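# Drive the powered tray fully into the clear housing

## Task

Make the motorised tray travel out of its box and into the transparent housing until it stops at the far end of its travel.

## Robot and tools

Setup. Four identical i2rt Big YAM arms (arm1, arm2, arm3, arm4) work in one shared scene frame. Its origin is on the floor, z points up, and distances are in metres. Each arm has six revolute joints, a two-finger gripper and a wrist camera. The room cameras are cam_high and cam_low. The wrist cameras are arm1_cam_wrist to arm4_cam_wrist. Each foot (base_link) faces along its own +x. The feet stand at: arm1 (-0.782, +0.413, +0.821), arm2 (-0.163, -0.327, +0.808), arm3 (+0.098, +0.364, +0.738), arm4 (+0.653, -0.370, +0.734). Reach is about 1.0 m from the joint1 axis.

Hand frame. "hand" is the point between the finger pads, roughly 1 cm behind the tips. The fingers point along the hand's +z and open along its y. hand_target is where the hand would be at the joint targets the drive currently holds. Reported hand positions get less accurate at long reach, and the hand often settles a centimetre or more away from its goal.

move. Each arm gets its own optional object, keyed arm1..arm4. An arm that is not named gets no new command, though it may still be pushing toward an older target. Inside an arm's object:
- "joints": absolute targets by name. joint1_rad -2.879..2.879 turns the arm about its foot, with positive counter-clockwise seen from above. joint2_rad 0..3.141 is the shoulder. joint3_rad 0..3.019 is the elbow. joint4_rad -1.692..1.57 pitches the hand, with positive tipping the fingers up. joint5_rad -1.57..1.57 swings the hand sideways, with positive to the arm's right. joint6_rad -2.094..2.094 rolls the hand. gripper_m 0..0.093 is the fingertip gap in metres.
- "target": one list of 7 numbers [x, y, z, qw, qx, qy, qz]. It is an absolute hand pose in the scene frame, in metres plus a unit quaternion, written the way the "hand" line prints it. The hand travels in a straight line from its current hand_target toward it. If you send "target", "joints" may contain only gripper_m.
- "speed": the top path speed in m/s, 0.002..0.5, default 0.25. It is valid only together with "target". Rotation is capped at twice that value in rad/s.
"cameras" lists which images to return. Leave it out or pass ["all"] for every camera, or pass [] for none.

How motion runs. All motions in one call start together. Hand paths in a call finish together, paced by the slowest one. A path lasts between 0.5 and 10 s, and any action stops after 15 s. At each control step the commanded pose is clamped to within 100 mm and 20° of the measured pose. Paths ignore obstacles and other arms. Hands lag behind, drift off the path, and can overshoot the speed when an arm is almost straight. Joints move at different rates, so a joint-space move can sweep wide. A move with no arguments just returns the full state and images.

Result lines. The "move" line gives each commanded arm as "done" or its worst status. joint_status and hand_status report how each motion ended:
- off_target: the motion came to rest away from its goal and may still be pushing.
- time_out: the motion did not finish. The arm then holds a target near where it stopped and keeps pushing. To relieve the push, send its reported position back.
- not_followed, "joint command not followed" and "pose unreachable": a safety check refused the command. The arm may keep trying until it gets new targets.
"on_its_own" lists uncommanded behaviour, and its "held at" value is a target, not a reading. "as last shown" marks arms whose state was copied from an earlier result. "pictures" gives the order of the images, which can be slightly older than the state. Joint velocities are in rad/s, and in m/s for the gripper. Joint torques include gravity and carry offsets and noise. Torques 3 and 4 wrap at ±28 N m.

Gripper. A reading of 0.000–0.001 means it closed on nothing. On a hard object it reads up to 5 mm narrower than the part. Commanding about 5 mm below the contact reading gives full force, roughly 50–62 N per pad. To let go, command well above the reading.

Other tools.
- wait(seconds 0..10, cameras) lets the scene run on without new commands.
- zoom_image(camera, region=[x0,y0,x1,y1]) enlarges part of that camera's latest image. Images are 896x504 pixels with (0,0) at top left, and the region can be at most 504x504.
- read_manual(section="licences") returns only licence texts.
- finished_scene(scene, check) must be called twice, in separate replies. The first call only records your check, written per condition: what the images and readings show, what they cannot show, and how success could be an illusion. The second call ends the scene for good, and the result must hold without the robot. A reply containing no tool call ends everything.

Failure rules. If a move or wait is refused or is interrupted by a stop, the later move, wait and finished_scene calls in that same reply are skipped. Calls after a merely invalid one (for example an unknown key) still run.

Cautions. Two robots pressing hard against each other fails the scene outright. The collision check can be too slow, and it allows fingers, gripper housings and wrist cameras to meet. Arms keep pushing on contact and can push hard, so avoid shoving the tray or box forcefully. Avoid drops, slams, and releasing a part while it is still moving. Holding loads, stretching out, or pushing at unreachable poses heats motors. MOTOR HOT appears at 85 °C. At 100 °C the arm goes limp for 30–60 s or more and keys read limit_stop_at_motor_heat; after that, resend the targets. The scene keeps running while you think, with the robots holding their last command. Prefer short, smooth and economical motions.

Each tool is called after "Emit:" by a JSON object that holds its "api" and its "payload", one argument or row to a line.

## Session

Emit:
{"api": "move", "payload": {

}}

Scene clock: 0.00 s.
Joint torques (N m): no reading
Heat: arm1: hottest joint3_rad 26 °C; arm2: hottest joint2_rad 26 °C; arm3: hottest joint2_rad 27 °C; arm4: hottest joint2_rad 26 °C.
Joint velocities: arm1=[-0.015 -0.005 -0.007 -0.002 -0.022 0.007 0] | arm2=[-0.005 0.005 -0.007 -0.007 0.037 -0.051 0] | arm3=[0.005 0.005 -0.007 0.002 -0.051 0.037 0] | arm4=[-0.015 -0.005 0.007 0.002 -0.081 -0.051 0]
arm1.joint_positions: joint1_rad=+0.354 joint2_rad=+0.292 joint3_rad=+1.520 joint4_rad=-1.183 joint5_rad=-0.290 joint6_rad=+0.007 gripper_m=+0.094
arm1.joint_status: not commanded
arm1.hand: x=-0.7281 y=+0.3830 z=+1.4967 quat_wxyz=(-0.629, -0.341, -0.599, +0.359) (m; scene frame)
arm1.hand_target: x=-0.7293 y=+0.3877 z=+1.5028 quat_wxyz=(-0.633, -0.336, -0.595, +0.364) (m; scene frame)
arm1.hand_status: not commanded
arm2.joint_positions: joint1_rad=+0.060 joint2_rad=+0.271 joint3_rad=+1.681 joint4_rad=-1.271 joint5_rad=-0.291 joint6_rad=+0.562 gripper_m=+0.094
arm2.joint_status: not commanded
arm2.hand: x=-0.2195 y=-0.3540 z=+1.5143 quat_wxyz=(-0.295, +0.401, -0.522, -0.692) (m; scene frame)
arm2.hand_target: x=-0.2197 y=-0.3599 z=+1.5170 quat_wxyz=(-0.298, +0.399, -0.517, -0.696) (m; scene frame)
arm2.hand_status: not commanded
arm3.joint_positions: joint1_rad=+0.655 joint2_rad=+0.406 joint3_rad=+1.632 joint4_rad=-1.302 joint5_rad=+0.298 joint6_rad=+0.629 gripper_m=+0.094
arm3.joint_status: not commanded
arm3.hand: x=+0.0853 y=+0.2702 z=+1.4209 quat_wxyz=(-0.641, -0.599, -0.427, +0.220) (m; scene frame)
arm3.hand_target: x=+0.0819 y=+0.2752 z=+1.4262 quat_wxyz=(-0.648, -0.595, -0.422, +0.220) (m; scene frame)
arm3.hand_status: not commanded
arm4.joint_positions: joint1_rad=-0.128 joint2_rad=+0.597 joint3_rad=+1.426 joint4_rad=-1.450 joint5_rad=-0.033 joint6_rad=-0.413 gripper_m=+0.094
arm4.joint_status: not commanded
arm4.hand: x=+0.7188 y=-0.1727 z=+1.2704 quat_wxyz=(-0.414, +0.652, -0.607, -0.187) (m; scene frame)
arm4.hand_target: x=+0.7179 y=-0.1748 z=+1.2841 quat_wxyz=(-0.427, +0.647, -0.602, -0.193) (m; scene frame)
arm4.hand_status: not commanded
pictures: arm1_cam_wrist, arm2_cam_wrist, arm3_cam_wrist, arm4_cam_wrist, cam_high, cam_low
camera_calibration:
arm1_cam_wrist: T_world_to_cam=[[-0.851786, -0.523867, 0.00483707, -0.426234], [-0.300699, 0.481321, -0.823353, 0.830534], [0.428999, -0.702775, -0.567509, 1.55186], [0, 0, 0, 1]] pos_world=[-0.779065, 0.467562, 1.56658]
arm2_cam_wrist: T_world_to_cam=[[0.834515, 0.267974, -0.48143, 1.00513], [-0.261022, -0.577217, -0.773749, 0.914197], [-0.485234, 0.771369, -0.411749, 0.917717], [0, 0, 0, 1]] pos_world=[-0.154864, -0.449558, 1.56913]
arm3_cam_wrist: T_world_to_cam=[[-0.791399, -0.188329, -0.581567, 0.943816], [0.267075, 0.749239, -0.606063, 0.638712], [0.549872, -0.634959, -0.542649, 1.0235], [0, 0, 0, 1]] pos_world=[0.0135542, 0.349084, 1.4914]
arm4_cam_wrist: T_world_to_cam=[[0.943109, -0.086495, 0.321035, -1.10218], [-0.00160589, -0.966742, -0.255747, 0.163498], [0.332479, 0.240682, -0.911883, 1.08557], [0, 0, 0, 1]] pos_world=[0.678808, -0.19855, 1.38556]

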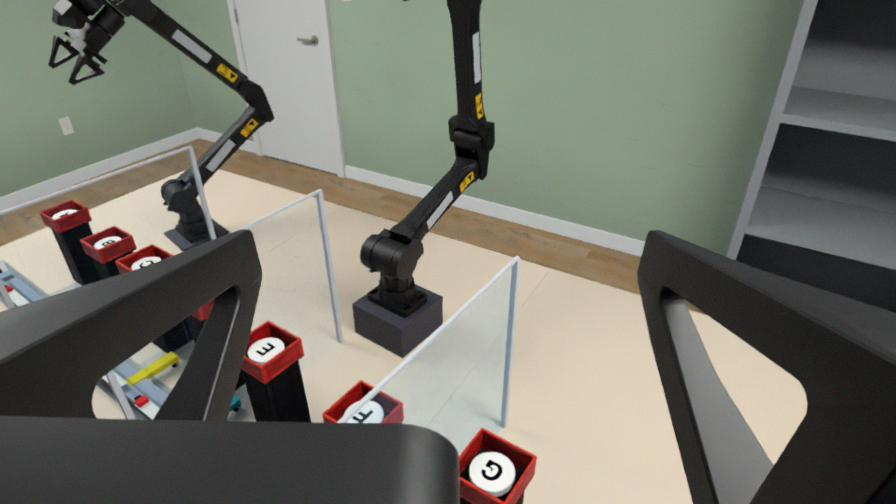

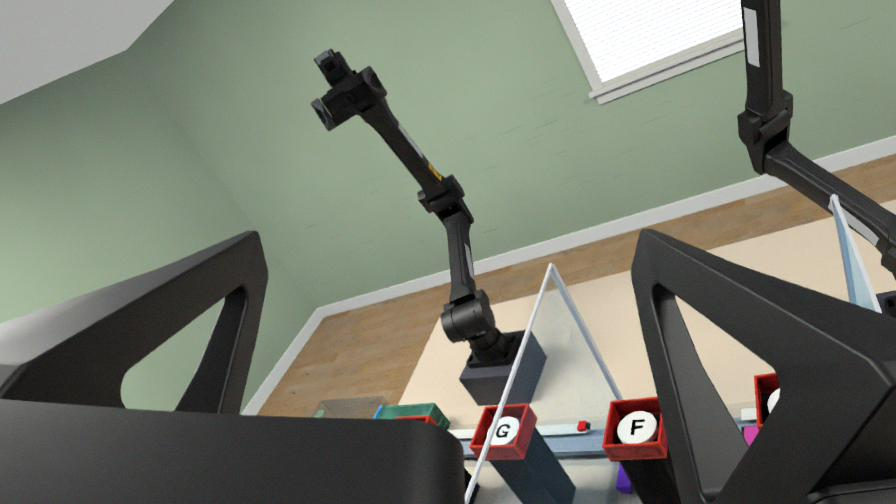

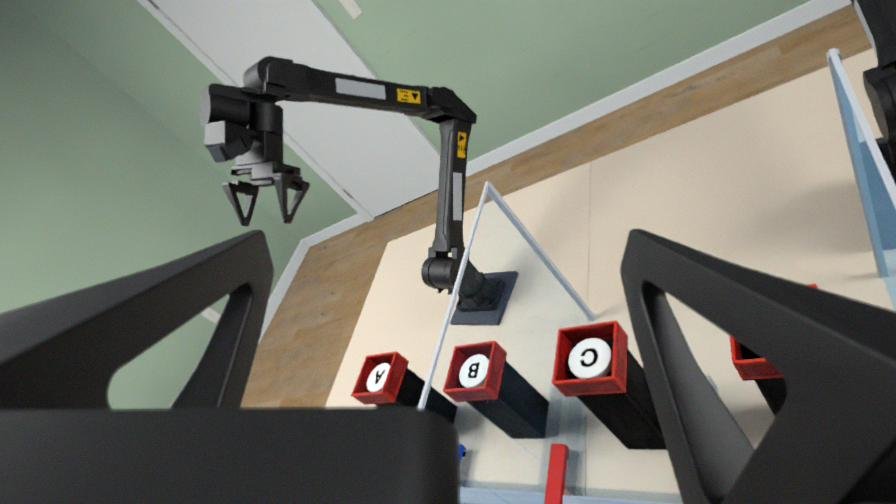

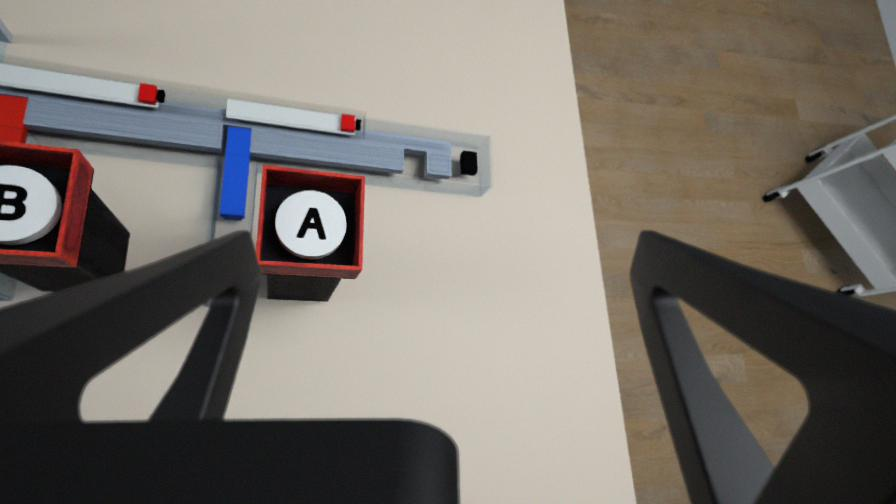

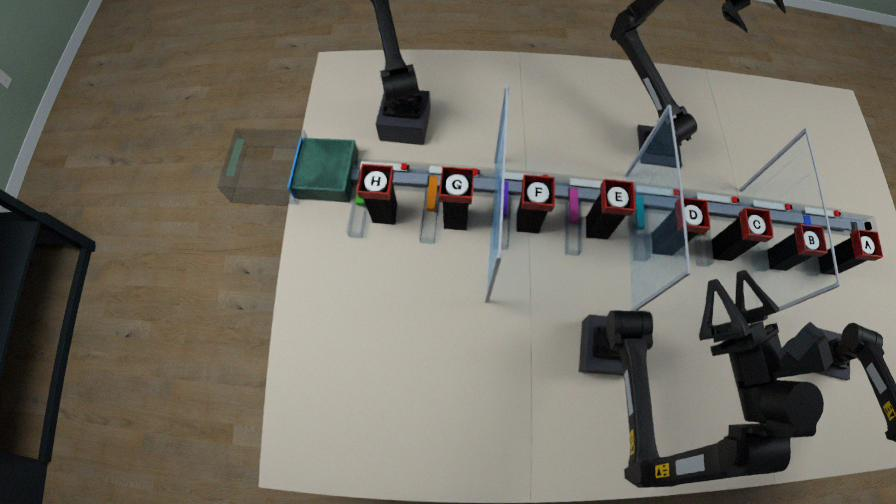

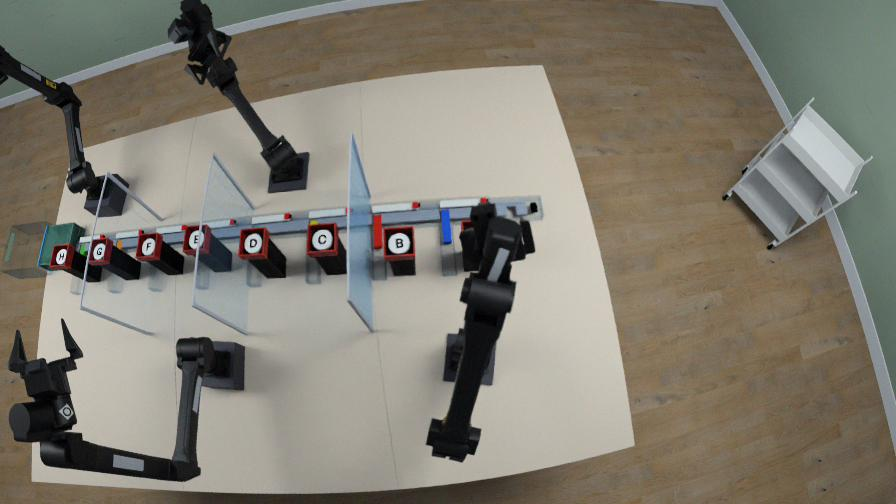

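Emit:
{"api": "zoom_image", "payload": {
  "camera": "cam_high",
  "region": [210, 110, 500, 290]
}}

Emit:
{"api": "zoom_image", "payload": {
  "camera": "cam_high",
  "region": [480, 130, 700, 290]
}}

Emit:
{"api": "zoom_image", "payload": {
  "camera": "cam_high",
  "region": [660, 150, 896, 310]
}}

Emit:
{"api": "zoom_image", "payload": {
  "camera": "cam_low",
  "region": [0, 170, 230, 330]
}}

Emit:
{"api": "zoom_image", "payload": {
  "camera": "cam_low",
  "region": [220, 130, 560, 340]
}}

Scaled by 1.738 from the camera's 896x504 image, which has a finer 1280x720 frame.

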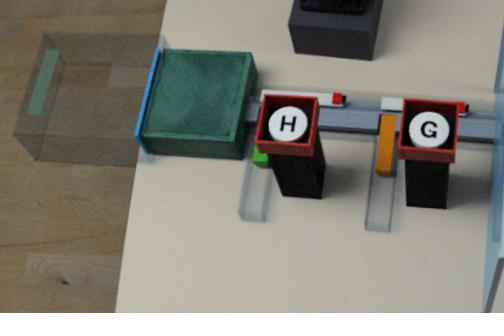

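Scaled by 2.291 from the camera's 896x504 image, which has a finer 1280x720 frame.

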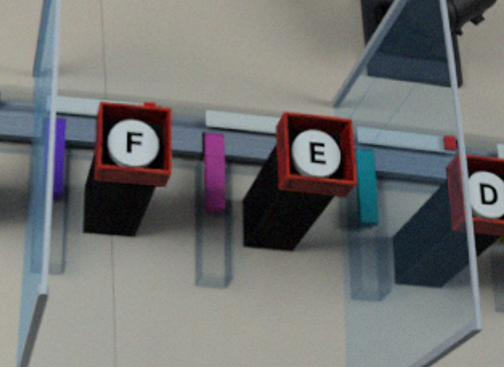

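Scaled by 2.136 from the camera's 896x504 image, which has a finer 1280x720 frame.

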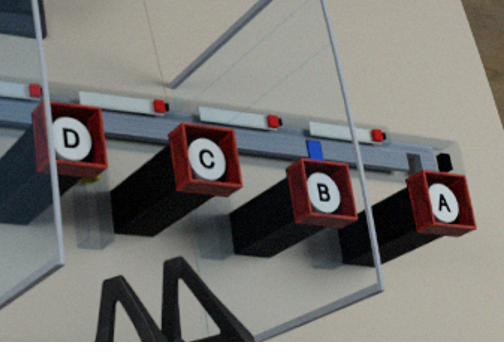

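Scaled by 2.191 from the camera's 896x504 image, which has a finer 1280x720 frame.

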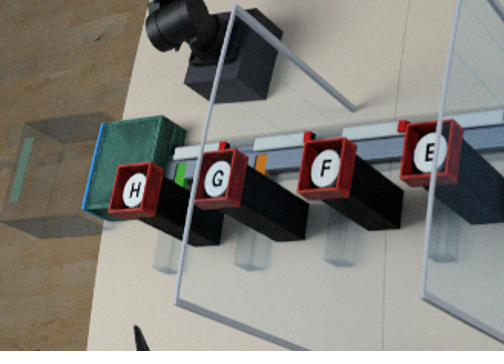

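Scaled by 1.482 from the camera's 896x504 image, which has a finer 1280x720 frame.

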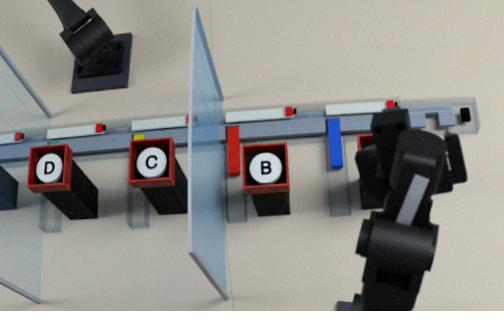

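Emit:
{"api": "move", "payload": {
  "arm1": {"target": [-0.599, 0.068, 1.04, 0, 0.7071, 0.7071, 0], "speed": 0.4, "joints": {"gripper_m": 0.0}},
  "arm2": {"target": [-0.161, 0.051, 1.04, 0, -0.7071, 0.7071, 0], "speed": 0.4, "joints": {"gripper_m": 0.0}},
  "arm3": {"target": [0.275, -0.005, 1.04, 0, 0.7071, 0.7071, 0], "speed": 0.4, "joints": {"gripper_m": 0.0}},
  "arm4": {"target": [0.719, -0.043, 1.04, 0, -0.7071, 0.7071, 0], "speed": 0.4, "joints": {"gripper_m": 0.0}}
}}

Scene clock: 12.93 s.
Joint torques (N m): arm1=[-0.15 -7.88 11.77 0.4 -0.08 0] | arm2=[0.32 -11.22 13.9 0.35 0.14 -0.02] | arm3=[-0.21 -13.27 15.1 -0.13 0.01 -0.26] | arm4=[1.08 -6.48 9.91 -0.42 -0.19 0.06]
Heat: arm1: hottest joint3_rad 26 °C; arm2: hottest joint2_rad 27 °C; arm3: hottest joint2_rad 27 °C; arm4: hottest joint3_rad 27 °C.
move: arm1 off_target; arm2 off_target; arm3 off_target; arm4 done
Joint velocities: arm1=[-0.015 -0.005 -0.007 -0.002 0.022 0.007 0] | arm2=[-0.005 -0.005 -0.012 0.002 0.066 0.037 0] | arm3=[-0.015 -0.005 0.002 -0.017 -0.081 -0.081 0] | arm4=[-0.015 -0.015 -0.002 0.002 -0.095 0.007 0.001]
arm1.joint_positions: joint1_rad=+0.594 joint2_rad=+1.341 joint3_rad=+1.147 joint4_rad=-1.431 joint5_rad=-0.013 joint6_rad=+0.476 gripper_m=+0.000
arm1.joint_status: all done
arm1.hand: x=-0.6128 y=+0.0931 z=+1.0191 quat_wxyz=(+0.020, -0.704, -0.710, -0.015) (m; scene frame)
arm1.hand_target: x=-0.6067 y=+0.0786 z=+1.0393 quat_wxyz=(-0.003, -0.709, -0.705, -0.010) (m; scene frame)
arm1.hand_status: off_target (0.035 m and 2.9 deg from the pose sent, 0.570 m and 96.7 deg at the start; pose on its path clipped on 21 of 93 steps)
arm2.joint_positions: joint1_rad=+0.062 joint2_rad=+1.312 joint3_rad=+1.172 joint4_rad=-1.478 joint5_rad=-0.012 joint6_rad=-0.024 gripper_m=+0.001
arm2.joint_status: all done
arm2.hand: x=-0.1521 y=+0.0294 z=+1.0237 quat_wxyz=(+0.017, +0.701, -0.713, +0.014) (m; scene frame)
arm2.hand_target: x=-0.1565 y=+0.0441 z=+1.0383 quat_wxyz=(+0.000, +0.710, -0.704, +0.001) (m; scene frame)
arm2.hand_status: off_target (0.028 m and 2.7 deg from the pose sent, 0.626 m and 98.5 deg at the start)
arm3.joint_positions: joint1_rad=+0.517 joint2_rad=+1.366 joint3_rad=+1.415 joint4_rad=-1.644 joint5_rad=+0.012 joint6_rad=+0.472 gripper_m=+0.000
arm3.joint_status: all done
arm3.hand: x=+0.2603 y=+0.0104 z=+1.0236 quat_wxyz=(+0.014, -0.715, -0.699, -0.007) (m; scene frame)
arm3.hand_target: x=+0.2680 y=+0.0042 z=+1.0393 quat_wxyz=(-0.001, -0.707, -0.707, -0.002) (m; scene frame)
arm3.hand_status: off_target (0.027 m and 2.3 deg from the pose sent, 0.507 m and 87.0 deg at the start)
arm4.joint_positions: joint1_rad=+0.028 joint2_rad=+1.204 joint3_rad=+1.321 joint4_rad=-1.663 joint5_rad=+0.003 joint6_rad=-0.219 gripper_m=+0.000
arm4.joint_status: all done
arm4.hand: x=+0.7214 y=-0.0402 z=+1.0383 quat_wxyz=(-0.009, +0.712, -0.703, -0.001) (m; scene frame)
arm4.hand_target: x=+0.7179 y=-0.0417 z=+1.0366 quat_wxyz=(-0.002, +0.711, -0.704, +0.002) (m; scene frame)
arm4.hand_status: done (0.004 m and 1.3 deg from the pose sent, 0.264 m and 54.2 deg at the start)
pictures: arm1_cam_wrist, arm2_cam_wrist, arm3_cam_wrist, arm4_cam_wrist, cam_high, cam_low
camera_calibration:
arm1_cam_wrist: T_world_to_cam=[[-0.999904, -0.0089771, -0.0105148, -0.600677], [-0.013647, 0.762713, 0.646593, -0.73674], [0.00221523, 0.646674, -0.762763, 0.839441], [0, 0, 0, 1]] pos_world=[-0.612534, 0.0136839, 1.11035]
arm2_cam_wrist: T_world_to_cam=[[0.999923, -0.00942347, 0.00811441, 0.142141], [-0.0124286, -0.779257, 0.626581, -0.616265], [0.000418644, -0.626633, -0.779314, 0.944008], [0, 0, 0, 1]] pos_world=[-0.150185, 0.112657, 1.12067]
arm3_cam_wrist: T_world_to_cam=[[-0.999662, 0.0249358, 0.00737201, 0.251529], [0.0242053, 0.788801, 0.614172, -0.640321], [0.00949984, 0.614143, -0.789137, 0.926708], [0, 0, 0, 1]] pos_world=[0.258139, -0.0703175, 1.12271]
arm4_cam_wrist: T_world_to_cam=[[0.999638, 0.0153901, 0.0220741, -0.744915], [-0.000246824, -0.815031, 0.579417, -0.629805], [0.0269084, -0.579213, -0.814732, 0.927759], [0, 0, 0, 1]] pos_world=[0.719525, 0.035523, 1.13724]

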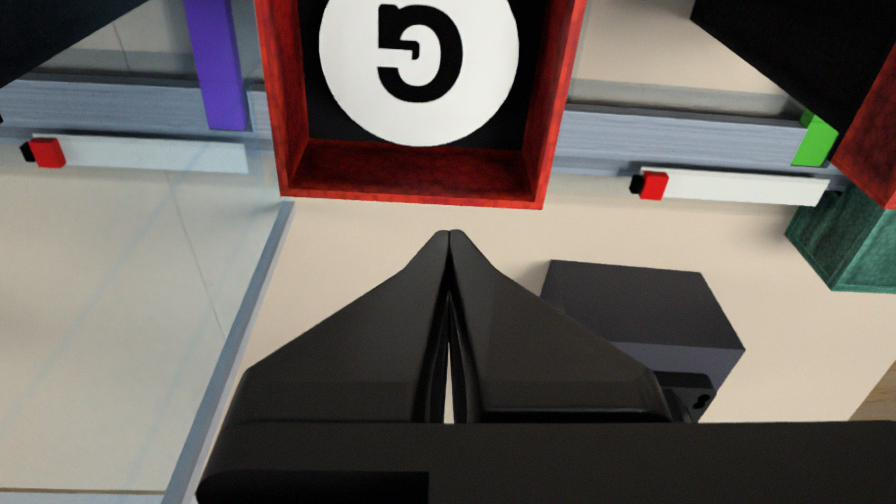

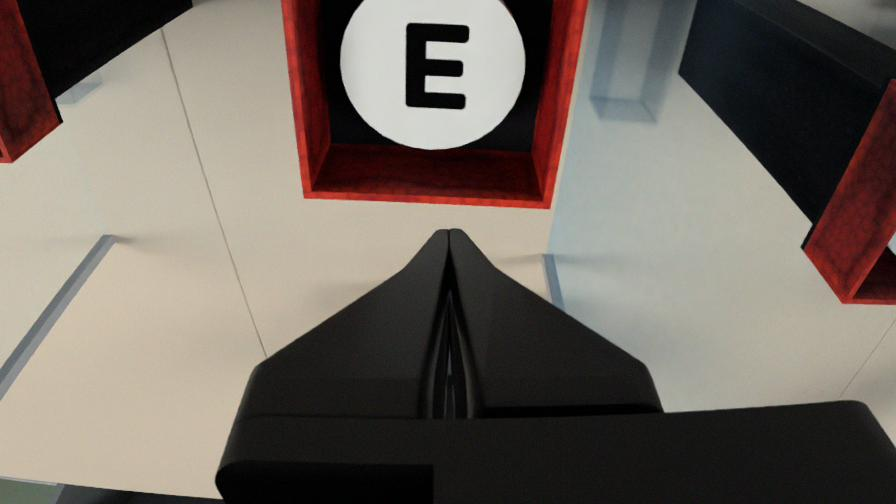

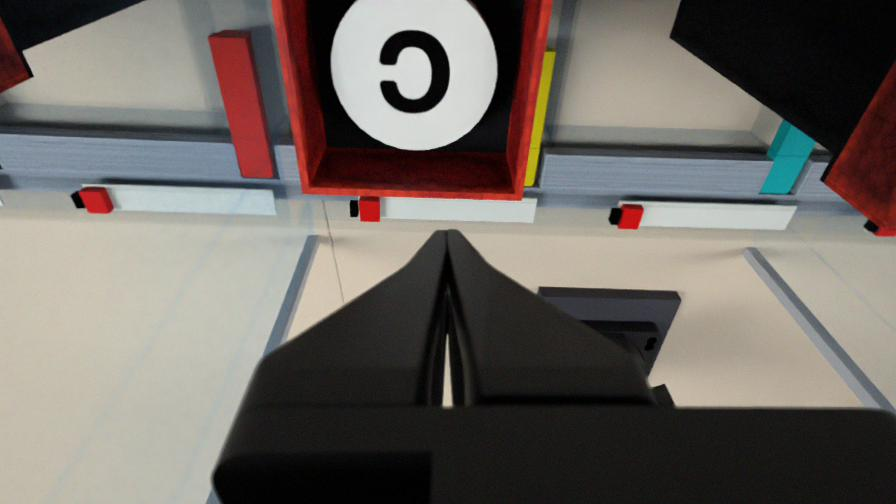

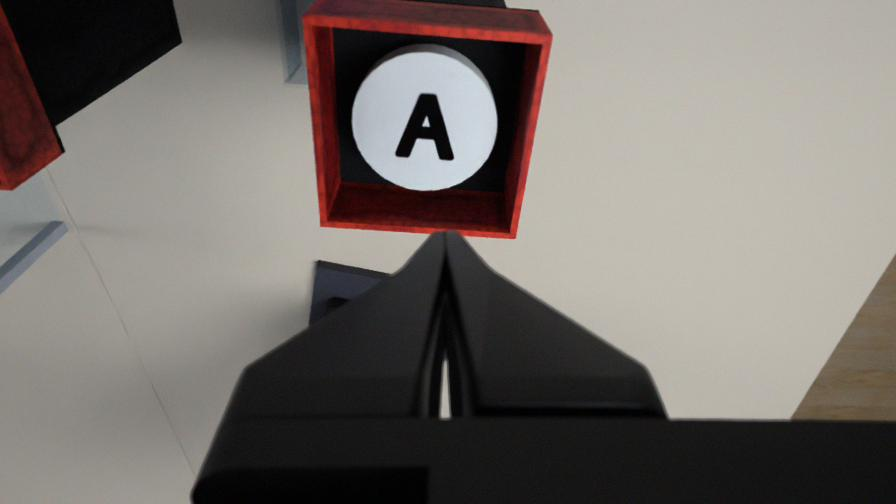

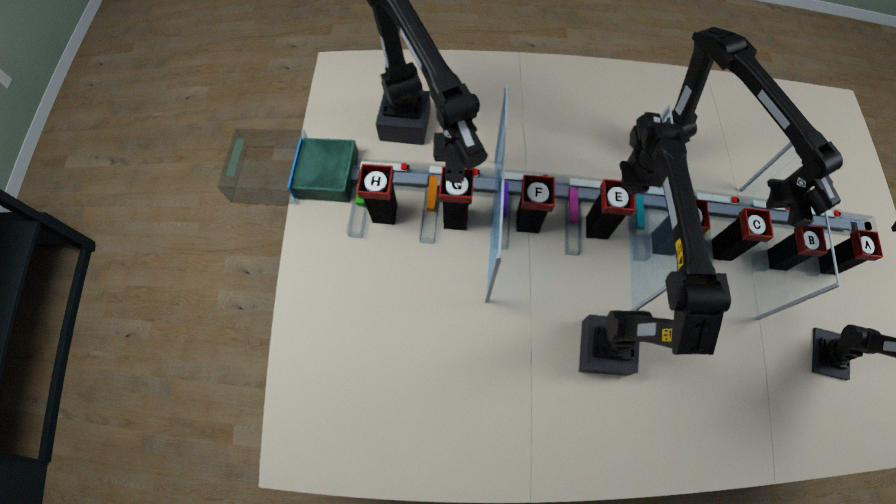

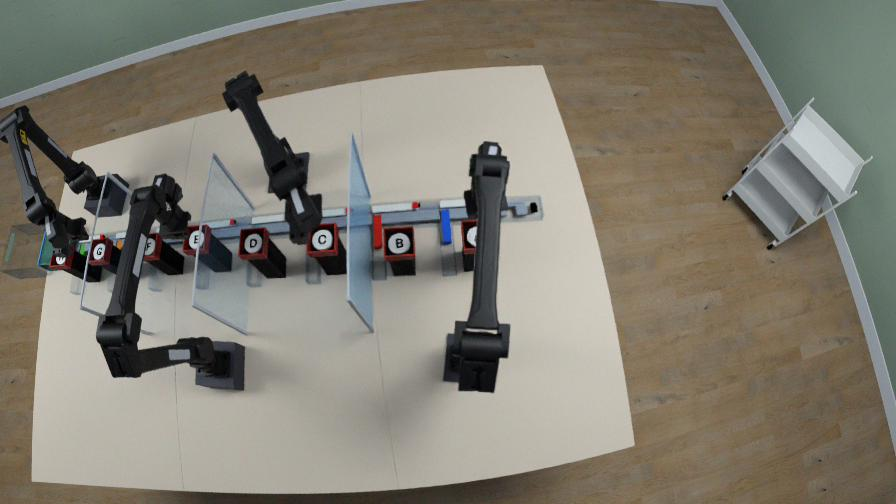

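Emit:
{"api": "move", "payload": {
  "arm1": {"target": [-0.602, 0.066, 0.885, 0, 0.7071, 0.7071, 0], "speed": 0.15},
  "arm2": {"target": [-0.158, 0.059, 0.885, 0, -0.7071, 0.7071, 0], "speed": 0.15},
  "arm3": {"target": [0.274, -0.013, 0.875, 0, 0.7071, 0.7071, 0], "speed": 0.15},
  "arm4": {"target": [0.716, -0.047, 0.860, 0, -0.7071, 0.7071, 0], "speed": 0.15},
  "cameras": ["cam_high", "cam_low", "arm1_cam_wrist", "arm4_cam_wrist"]
}}

Scene clock: 16.10 s.
Joint torques (N m): arm1=[0.26 -1.9 3.54 2.96 0.27 -0.06] | arm2=[0.97 -4.31 4.52 2.45 0.12 0.14] | arm3=[-1.2 -6.89 5.91 2.22 0.1 -0.25] | arm4=[1.08 1.32 2.52 2.82 -0.17 0.05]
Heat: arm1: hottest joint3_rad 27 °C; arm2: hottest joint2_rad 27 °C; arm3: hottest joint2_rad 27 °C; arm4: hottest joint3_rad 27 °C.
move: arm1 off_target; arm2 off_target; arm3 off_target; arm4 off_target
Joint velocities: arm1=[0.005 -0.005 -0.007 -0.027 -0.037 -0.037 0.001] | arm2=[-0.005 0.005 -0.002 0.017 0.022 0.037 -0.001] | arm3=[-0.005 0.024 -0.012 0.012 0.037 -0.066 0] | arm4=[0.005 0.005 -0.007 -0.017 -0.022 0.022 0]
arm1.joint_positions: joint1_rad=+0.594 joint2_rad=+1.397 joint3_rad=+0.998 joint4_rad=-1.069 joint5_rad=+0.000 joint6_rad=+0.476 gripper_m=+0.000
arm1.joint_status: not commanded
arm1.hand: x=-0.5969 y=+0.0587 z=+0.9459 quat_wxyz=(-0.053, -0.703, -0.709, +0.015) (m; scene frame)
arm1.hand_target: x=-0.6062 y=+0.0737 z=+0.8912 quat_wxyz=(+0.000, -0.707, -0.707, +0.000) (m; scene frame)
arm1.hand_status: off_target (0.062 m and 6.3 deg from the pose sent, 0.137 m and 2.9 deg at the start)
arm2.joint_positions: joint1_rad=+0.066 joint2_rad=+1.365 joint3_rad=+1.009 joint4_rad=-1.112 joint5_rad=-0.012 joint6_rad=-0.025 gripper_m=+0.001
arm2.joint_status: not commanded
arm2.hand: x=-0.1512 y=+0.0665 z=+0.9460 quat_wxyz=(-0.037, +0.702, -0.710, -0.037) (m; scene frame)
arm2.hand_target: x=-0.1572 y=+0.0513 z=+0.8908 quat_wxyz=(+0.000, +0.707, -0.707, +0.001) (m; scene frame)
arm2.hand_status: off_target (0.062 m and 6.1 deg from the pose sent, 0.142 m and 2.7 deg at the start)
arm3.joint_positions: joint1_rad=+0.517 joint2_rad=+1.364 joint3_rad=+1.176 joint4_rad=-1.267 joint5_rad=+0.012 joint6_rad=+0.461 gripper_m=+0.000
arm3.joint_status: not commanded
arm3.hand: x=+0.2731 y=-0.0130 z=+0.9347 quat_wxyz=(-0.052, -0.711, -0.701, +0.016) (m; scene frame)
arm3.hand_target: x=+0.2701 y=-0.0053 z=+0.8794 quat_wxyz=(+0.000, -0.707, -0.707, +0.000) (m; scene frame)
arm3.hand_status: off_target (0.060 m and 6.3 deg from the pose sent, 0.151 m and 2.3 deg at the start)
arm4.joint_positions: joint1_rad=+0.029 joint2_rad=+1.145 joint3_rad=+0.967 joint4_rad=-1.291 joint5_rad=-0.002 joint6_rad=-0.207 gripper_m=+0.000
arm4.joint_status: not commanded
arm4.hand: x=+0.7193 y=-0.0476 z=+0.9226 quat_wxyz=(-0.040, +0.707, -0.706, -0.024) (m; scene frame)
arm4.hand_target: x=+0.7147 y=-0.0557 z=+0.8662 quat_wxyz=(+0.000, +0.707, -0.707, +0.001) (m; scene frame)
arm4.hand_status: off_target (0.063 m and 5.4 deg from the pose sent, 0.178 m and 1.3 deg at the start)
pictures: arm1_cam_wrist, arm4_cam_wrist, cam_high, cam_low
camera_calibration:
arm1_cam_wrist: T_world_to_cam=[[-0.997444, -0.0133654, -0.0701905, -0.527665], [-0.0485225, 0.847797, 0.528097, -0.576665], [0.052449, 0.530153, -0.846278, 0.92166], [0, 0, 0, 1]] pos_world=[-0.602637, -0.00677842, 1.04748]
arm4_cam_wrist: T_world_to_cam=[[0.999438, 0.00284932, 0.0333949, -0.751127], [-0.0147753, -0.85688, 0.515303, -0.501146], [0.0300837, -0.515507, -0.856357, 0.868405], [0, 0, 0, 1]] pos_world=[0.717175, 0.0203874, 1.02699]

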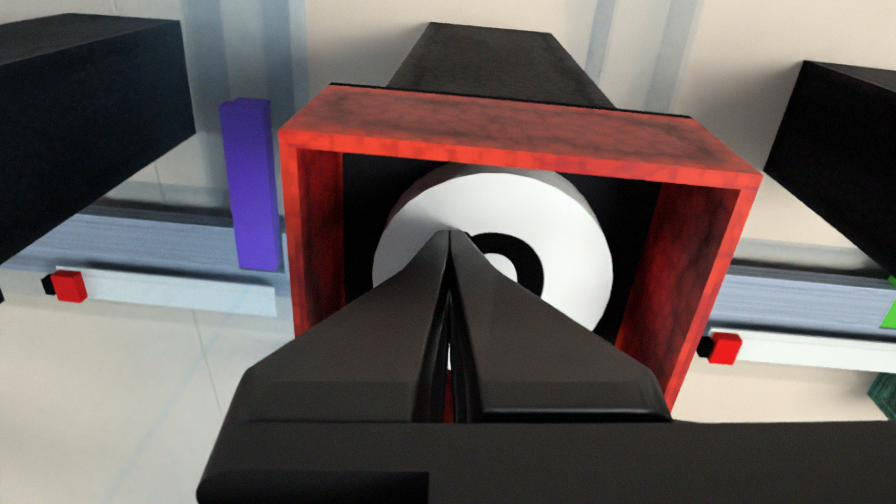

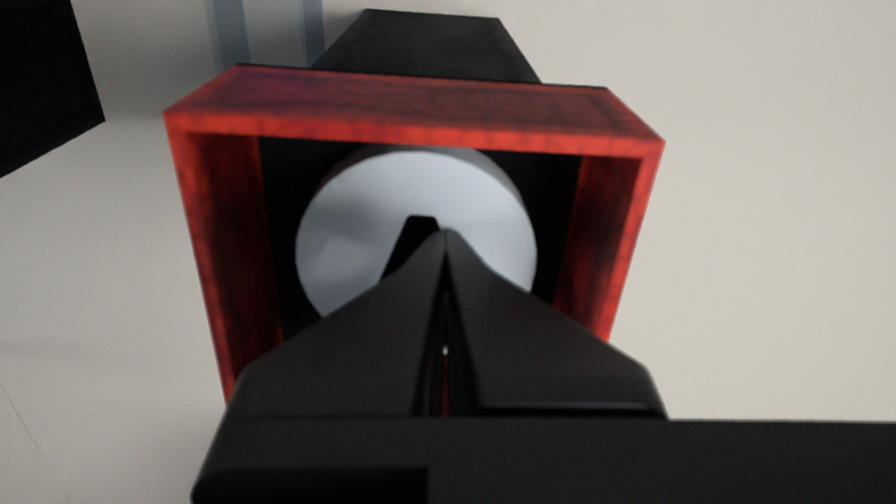

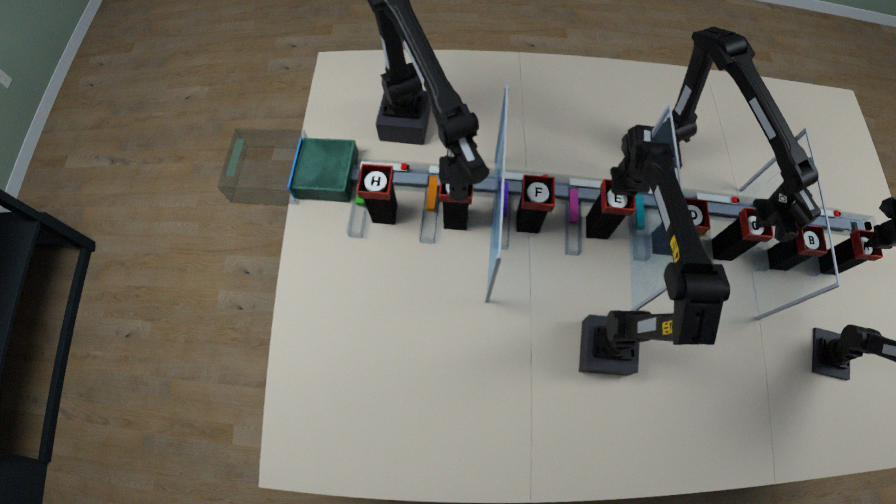

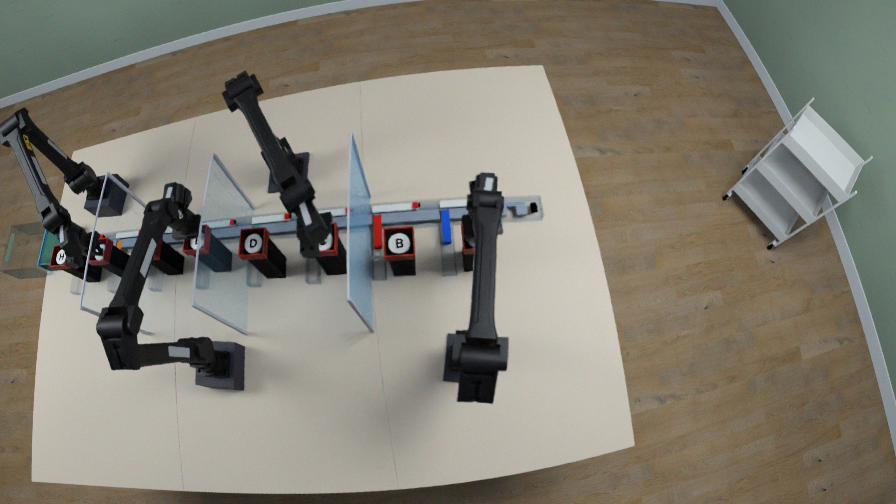

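Emit:
{"api": "zoom_image", "payload": {
  "camera": "cam_high",
  "region": [340, 150, 460, 250]
}}

Emit:
{"api": "zoom_image", "payload": {
  "camera": "cam_high",
  "region": [500, 160, 660, 270]
}}

Emit:
{"api": "zoom_image", "payload": {
  "camera": "cam_low",
  "region": [290, 180, 490, 300]
}}

Scaled by 4.200 from the camera's 896x504 image, which has a finer 1280x720 frame.

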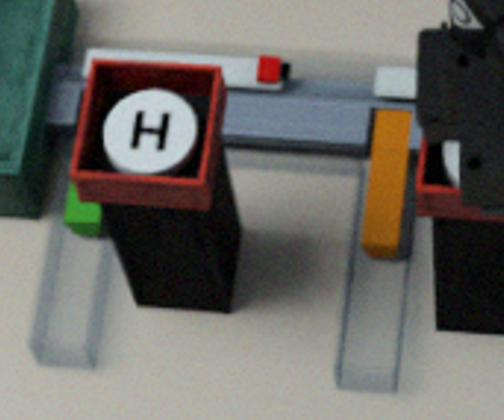

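Scaled by 3.150 from the camera's 896x504 image, which has a finer 1280x720 frame.

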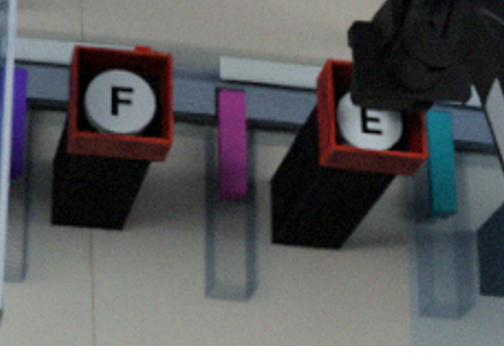

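Scaled by 2.520 from the camera's 896x504 image, which has a finer 1280x720 frame.

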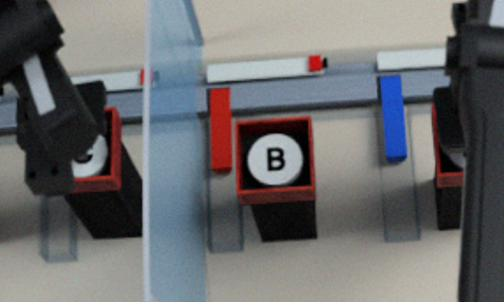

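Emit:
{"api": "wait", "payload": {
  "seconds": 6,
  "cameras": ["cam_high", "cam_low"]
}}

Emit:
{"api": "zoom_image", "payload": {
  "camera": "cam_high",
  "region": [340, 150, 460, 250]
}}

Emit:
{"api": "zoom_image", "payload": {
  "camera": "cam_high",
  "region": [500, 160, 660, 270]
}}

Emit:
{"api": "zoom_image", "payload": {
  "camera": "cam_low",
  "region": [290, 180, 490, 300]
}}

Scene clock: 22.60 s.
Joint torques (N m): arm1=[0.26 -1.96 3.55 2.99 0.26 -0.04] | arm2=[0.85 -4.37 4.59 2.55 0.13 0.17] | arm3=[-1.2 -6.89 5.91 2.28 0.1 -0.24] | arm4=[1.14 1.32 2.55 2.8 -0.17 0.05]
Heat: arm1: hottest joint3_rad 27 °C; arm2: hottest joint2_rad 27 °C; arm3: hottest joint2_rad 27 °C; arm4: hottest joint3_rad 27 °C.
Joint velocities: arm1=[-0.015 0.015 0.002 -0.017 -0.007 -0.007 0.001] | arm2=[-0.005 -0.015 -0.007 0.002 -0.081 -0.037 -0.001] | arm3=[0.005 -0.015 -0.007 -0.007 0.007 0.007 0.001] | arm4=[0.005 -0.005 -0.002 -0.022 -0.037 0.007 0]
arm1.joint_positions: joint1_rad=+0.594 joint2_rad=+1.397 joint3_rad=+0.998 joint4_rad=-1.069 joint5_rad=+0.000 joint6_rad=+0.476 gripper_m=+0.000
arm1.joint_status: not commanded
arm1.hand: x=-0.5969 y=+0.0586 z=+0.9459 quat_wxyz=(-0.053, -0.703, -0.709, +0.015) (m; scene frame)
arm1.hand_target: x=-0.6062 y=+0.0737 z=+0.8912 quat_wxyz=(+0.000, -0.707, -0.707, +0.000) (m; scene frame)
arm1.hand_status: off_target (0.062 m and 6.3 deg from the pose sent, 0.137 m and 2.9 deg at the start)
arm2.joint_positions: joint1_rad=+0.066 joint2_rad=+1.365 joint3_rad=+1.009 joint4_rad=-1.112 joint5_rad=-0.012 joint6_rad=-0.025 gripper_m=+0.001
arm2.joint_status: not commanded
arm2.hand: x=-0.1512 y=+0.0664 z=+0.9459 quat_wxyz=(-0.037, +0.702, -0.710, -0.037) (m; scene frame)
arm2.hand_target: x=-0.1572 y=+0.0511 z=+0.8907 quat_wxyz=(+0.000, +0.707, -0.707, +0.001) (m; scene frame)
arm2.hand_status: off_target (0.062 m and 6.1 deg from the pose sent, 0.142 m and 2.7 deg at the start)
arm3.joint_positions: joint1_rad=+0.517 joint2_rad=+1.364 joint3_rad=+1.176 joint4_rad=-1.267 joint5_rad=+0.012 joint6_rad=+0.461 gripper_m=+0.000
arm3.joint_status: not commanded
arm3.hand: x=+0.2731 y=-0.0130 z=+0.9347 quat_wxyz=(-0.052, -0.711, -0.701, +0.016) (m; scene frame)
arm3.hand_target: x=+0.2701 y=-0.0053 z=+0.8794 quat_wxyz=(+0.000, -0.707, -0.707, +0.000) (m; scene frame)
arm3.hand_status: off_target (0.060 m and 6.3 deg from the pose sent, 0.151 m and 2.3 deg at the start)
arm4.joint_positions: joint1_rad=+0.029 joint2_rad=+1.145 joint3_rad=+0.967 joint4_rad=-1.291 joint5_rad=-0.002 joint6_rad=-0.207 gripper_m=+0.000
arm4.joint_status: not commanded
arm4.hand: x=+0.7194 y=-0.0475 z=+0.9226 quat_wxyz=(-0.040, +0.707, -0.706, -0.024) (m; scene frame)
arm4.hand_target: x=+0.7147 y=-0.0556 z=+0.8662 quat_wxyz=(+0.000, +0.707, -0.707, +0.001) (m; scene frame)
arm4.hand_status: off_target (0.063 m and 5.4 deg from the pose sent, 0.178 m and 1.3 deg at the start)
wait: 6.00 s; at rest from the start
pictures: cam_high, cam_low

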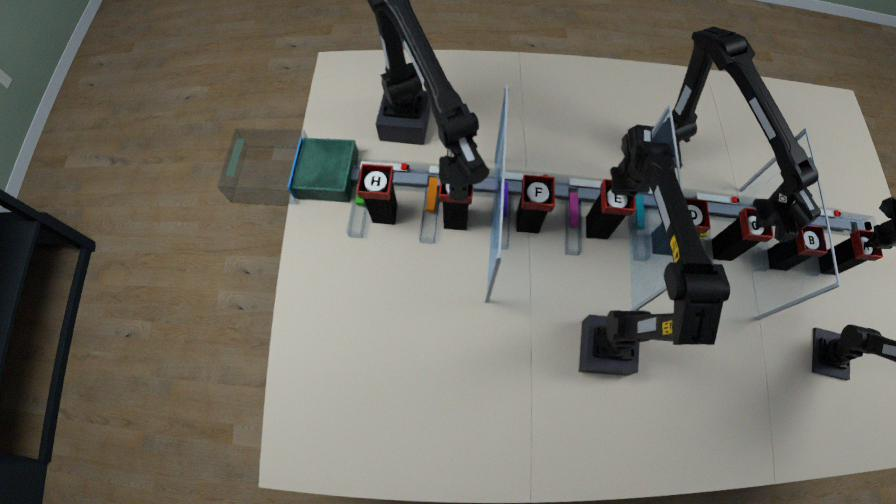

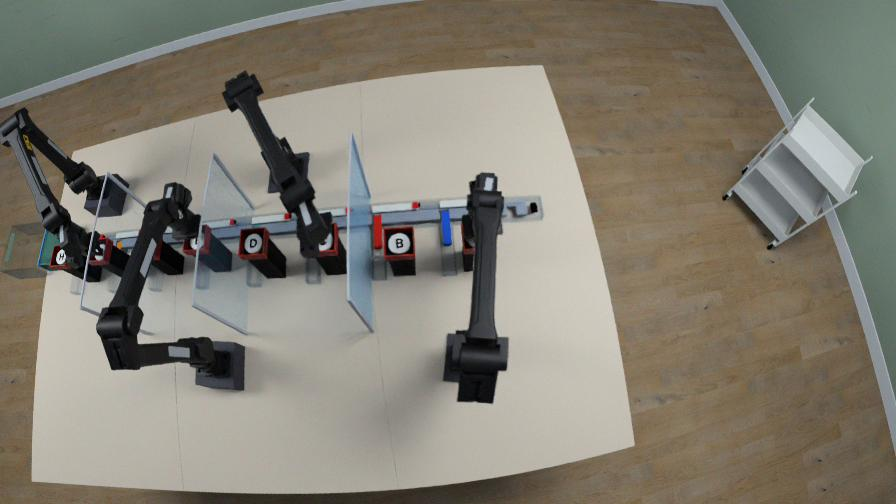

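Scaled by 4.200 from the camera's 896x504 image, which has a finer 1280x720 frame.

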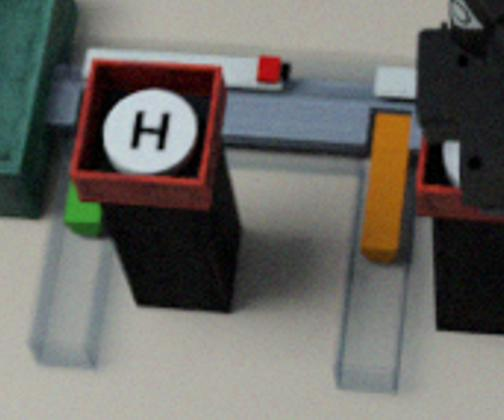

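Scaled by 3.150 from the camera's 896x504 image, which has a finer 1280x720 frame.

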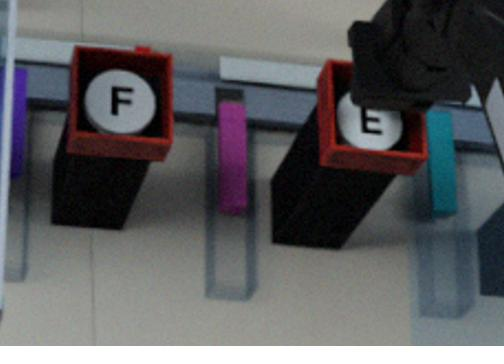

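Scaled by 2.520 from the camera's 896x504 image, which has a finer 1280x720 frame.

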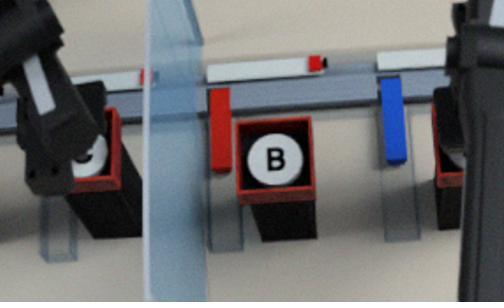

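Emit:
{"api": "wait", "payload": {
  "seconds": 0,
  "cameras": ["arm3_cam_wrist", "arm4_cam_wrist"]
}}

Scene clock: 23.33 s.
Joint torques (N m): arm1=[0.26 -1.96 3.54 2.97 0.27 -0.05] | arm2=[0.79 -4.48 4.63 2.48 0.12 0.14] | arm3=[-1.2 -6.77 5.89 2.26 0.1 -0.23] | arm4=[1.14 1.32 2.55 2.81 -0.18 0.05]
Heat: arm1: hottest joint3_rad 27 °C; arm2: hottest joint2_rad 27 °C; arm3: hottest joint2_rad 27 °C; arm4: hottest joint3_rad 27 °C.
Joint velocities: arm1=[0.005 -0.005 0.002 -0.002 -0.022 -0.051 -0.001] | arm2=[-0.024 -0.015 0.002 -0.012 0.051 -0.037 0] | arm3=[-0.015 -0.015 -0.022 -0.012 0.022 -0.022 0] | arm4=[-0.015 -0.005 -0.007 -0.012 -0.022 0.007 0.001]
arm1.joint_positions: joint1_rad=+0.594 joint2_rad=+1.397 joint3_rad=+0.998 joint4_rad=-1.069 joint5_rad=+0.000 joint6_rad=+0.476 gripper_m=+0.000
arm1.joint_status: not commanded
arm1.hand: x=-0.5969 y=+0.0586 z=+0.9459 quat_wxyz=(-0.053, -0.703, -0.709, +0.015) (m; scene frame)
arm1.hand_target: x=-0.6062 y=+0.0737 z=+0.8912 quat_wxyz=(+0.000, -0.707, -0.707, +0.000) (m; scene frame)
arm1.hand_status: off_target (0.062 m and 6.3 deg from the pose sent, 0.137 m and 2.9 deg at the start)
arm2.joint_positions: joint1_rad=+0.066 joint2_rad=+1.365 joint3_rad=+1.009 joint4_rad=-1.112 joint5_rad=-0.012 joint6_rad=-0.025 gripper_m=+0.001
arm2.joint_status: not commanded
arm2.hand: x=-0.1512 y=+0.0664 z=+0.9459 quat_wxyz=(-0.037, +0.702, -0.710, -0.037) (m; scene frame)
arm2.hand_target: x=-0.1572 y=+0.0511 z=+0.8907 quat_wxyz=(+0.000, +0.707, -0.707, +0.001) (m; scene frame)
arm2.hand_status: off_target (0.062 m and 6.1 deg from the pose sent, 0.142 m and 2.7 deg at the start)
arm3.joint_positions: joint1_rad=+0.517 joint2_rad=+1.364 joint3_rad=+1.176 joint4_rad=-1.267 joint5_rad=+0.012 joint6_rad=+0.461 gripper_m=+0.000
arm3.joint_status: not commanded
arm3.hand: x=+0.2731 y=-0.0130 z=+0.9347 quat_wxyz=(-0.052, -0.711, -0.701, +0.016) (m; scene frame)
arm3.hand_target: x=+0.2701 y=-0.0053 z=+0.8794 quat_wxyz=(+0.000, -0.707, -0.707, +0.000) (m; scene frame)
arm3.hand_status: off_target (0.060 m and 6.3 deg from the pose sent, 0.151 m and 2.3 deg at the start)
arm4.joint_positions: joint1_rad=+0.029 joint2_rad=+1.145 joint3_rad=+0.967 joint4_rad=-1.291 joint5_rad=-0.002 joint6_rad=-0.207 gripper_m=+0.000
arm4.joint_status: not commanded
arm4.hand: x=+0.7194 y=-0.0475 z=+0.9226 quat_wxyz=(-0.040, +0.707, -0.706, -0.024) (m; scene frame)
arm4.hand_target: x=+0.7147 y=-0.0556 z=+0.8662 quat_wxyz=(+0.000, +0.707, -0.707, +0.001) (m; scene frame)
arm4.hand_status: off_target (0.063 m and 5.4 deg from the pose sent, 0.178 m and 1.3 deg at the start)
pictures: arm3_cam_wrist, arm4_cam_wrist
camera_calibration:
arm3_cam_wrist: T_world_to_cam=[[-0.998413, 0.0126612, -0.0548774, 0.323183], [-0.0171384, 0.859886, 0.510199, -0.458163], [0.053648, 0.510329, -0.858304, 0.922083], [0, 0, 0, 1]] pos_world=[0.26535, -0.0806896, 1.04292]
arm4_cam_wrist: T_world_to_cam=[[0.999436, 0.0028387, 0.0334736, -0.751218], [-0.0148137, -0.857073, 0.514982, -0.500757], [0.0301512, -0.515187, -0.856547, 0.868601], [0, 0, 0, 1]] pos_world=[0.717186, 0.0204398, 1.02702]

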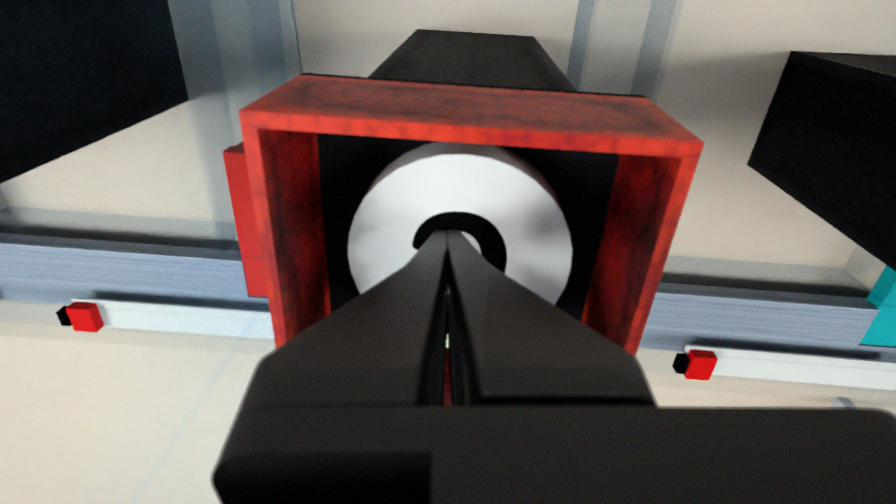

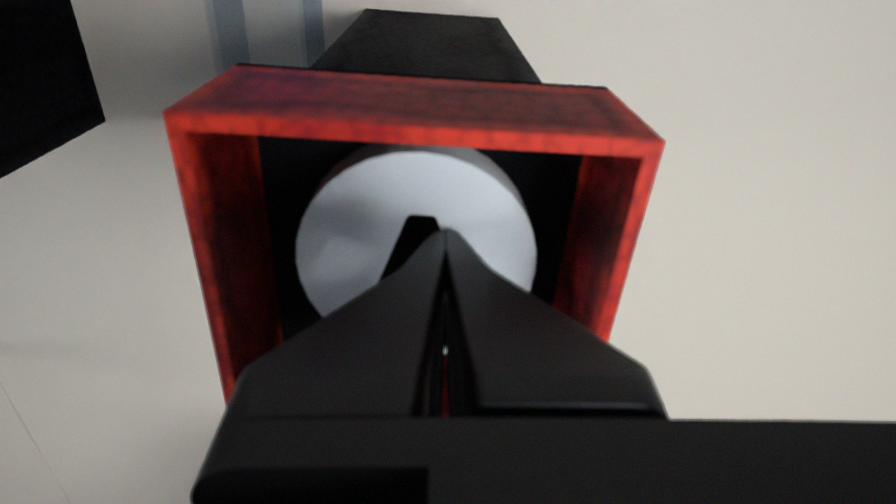

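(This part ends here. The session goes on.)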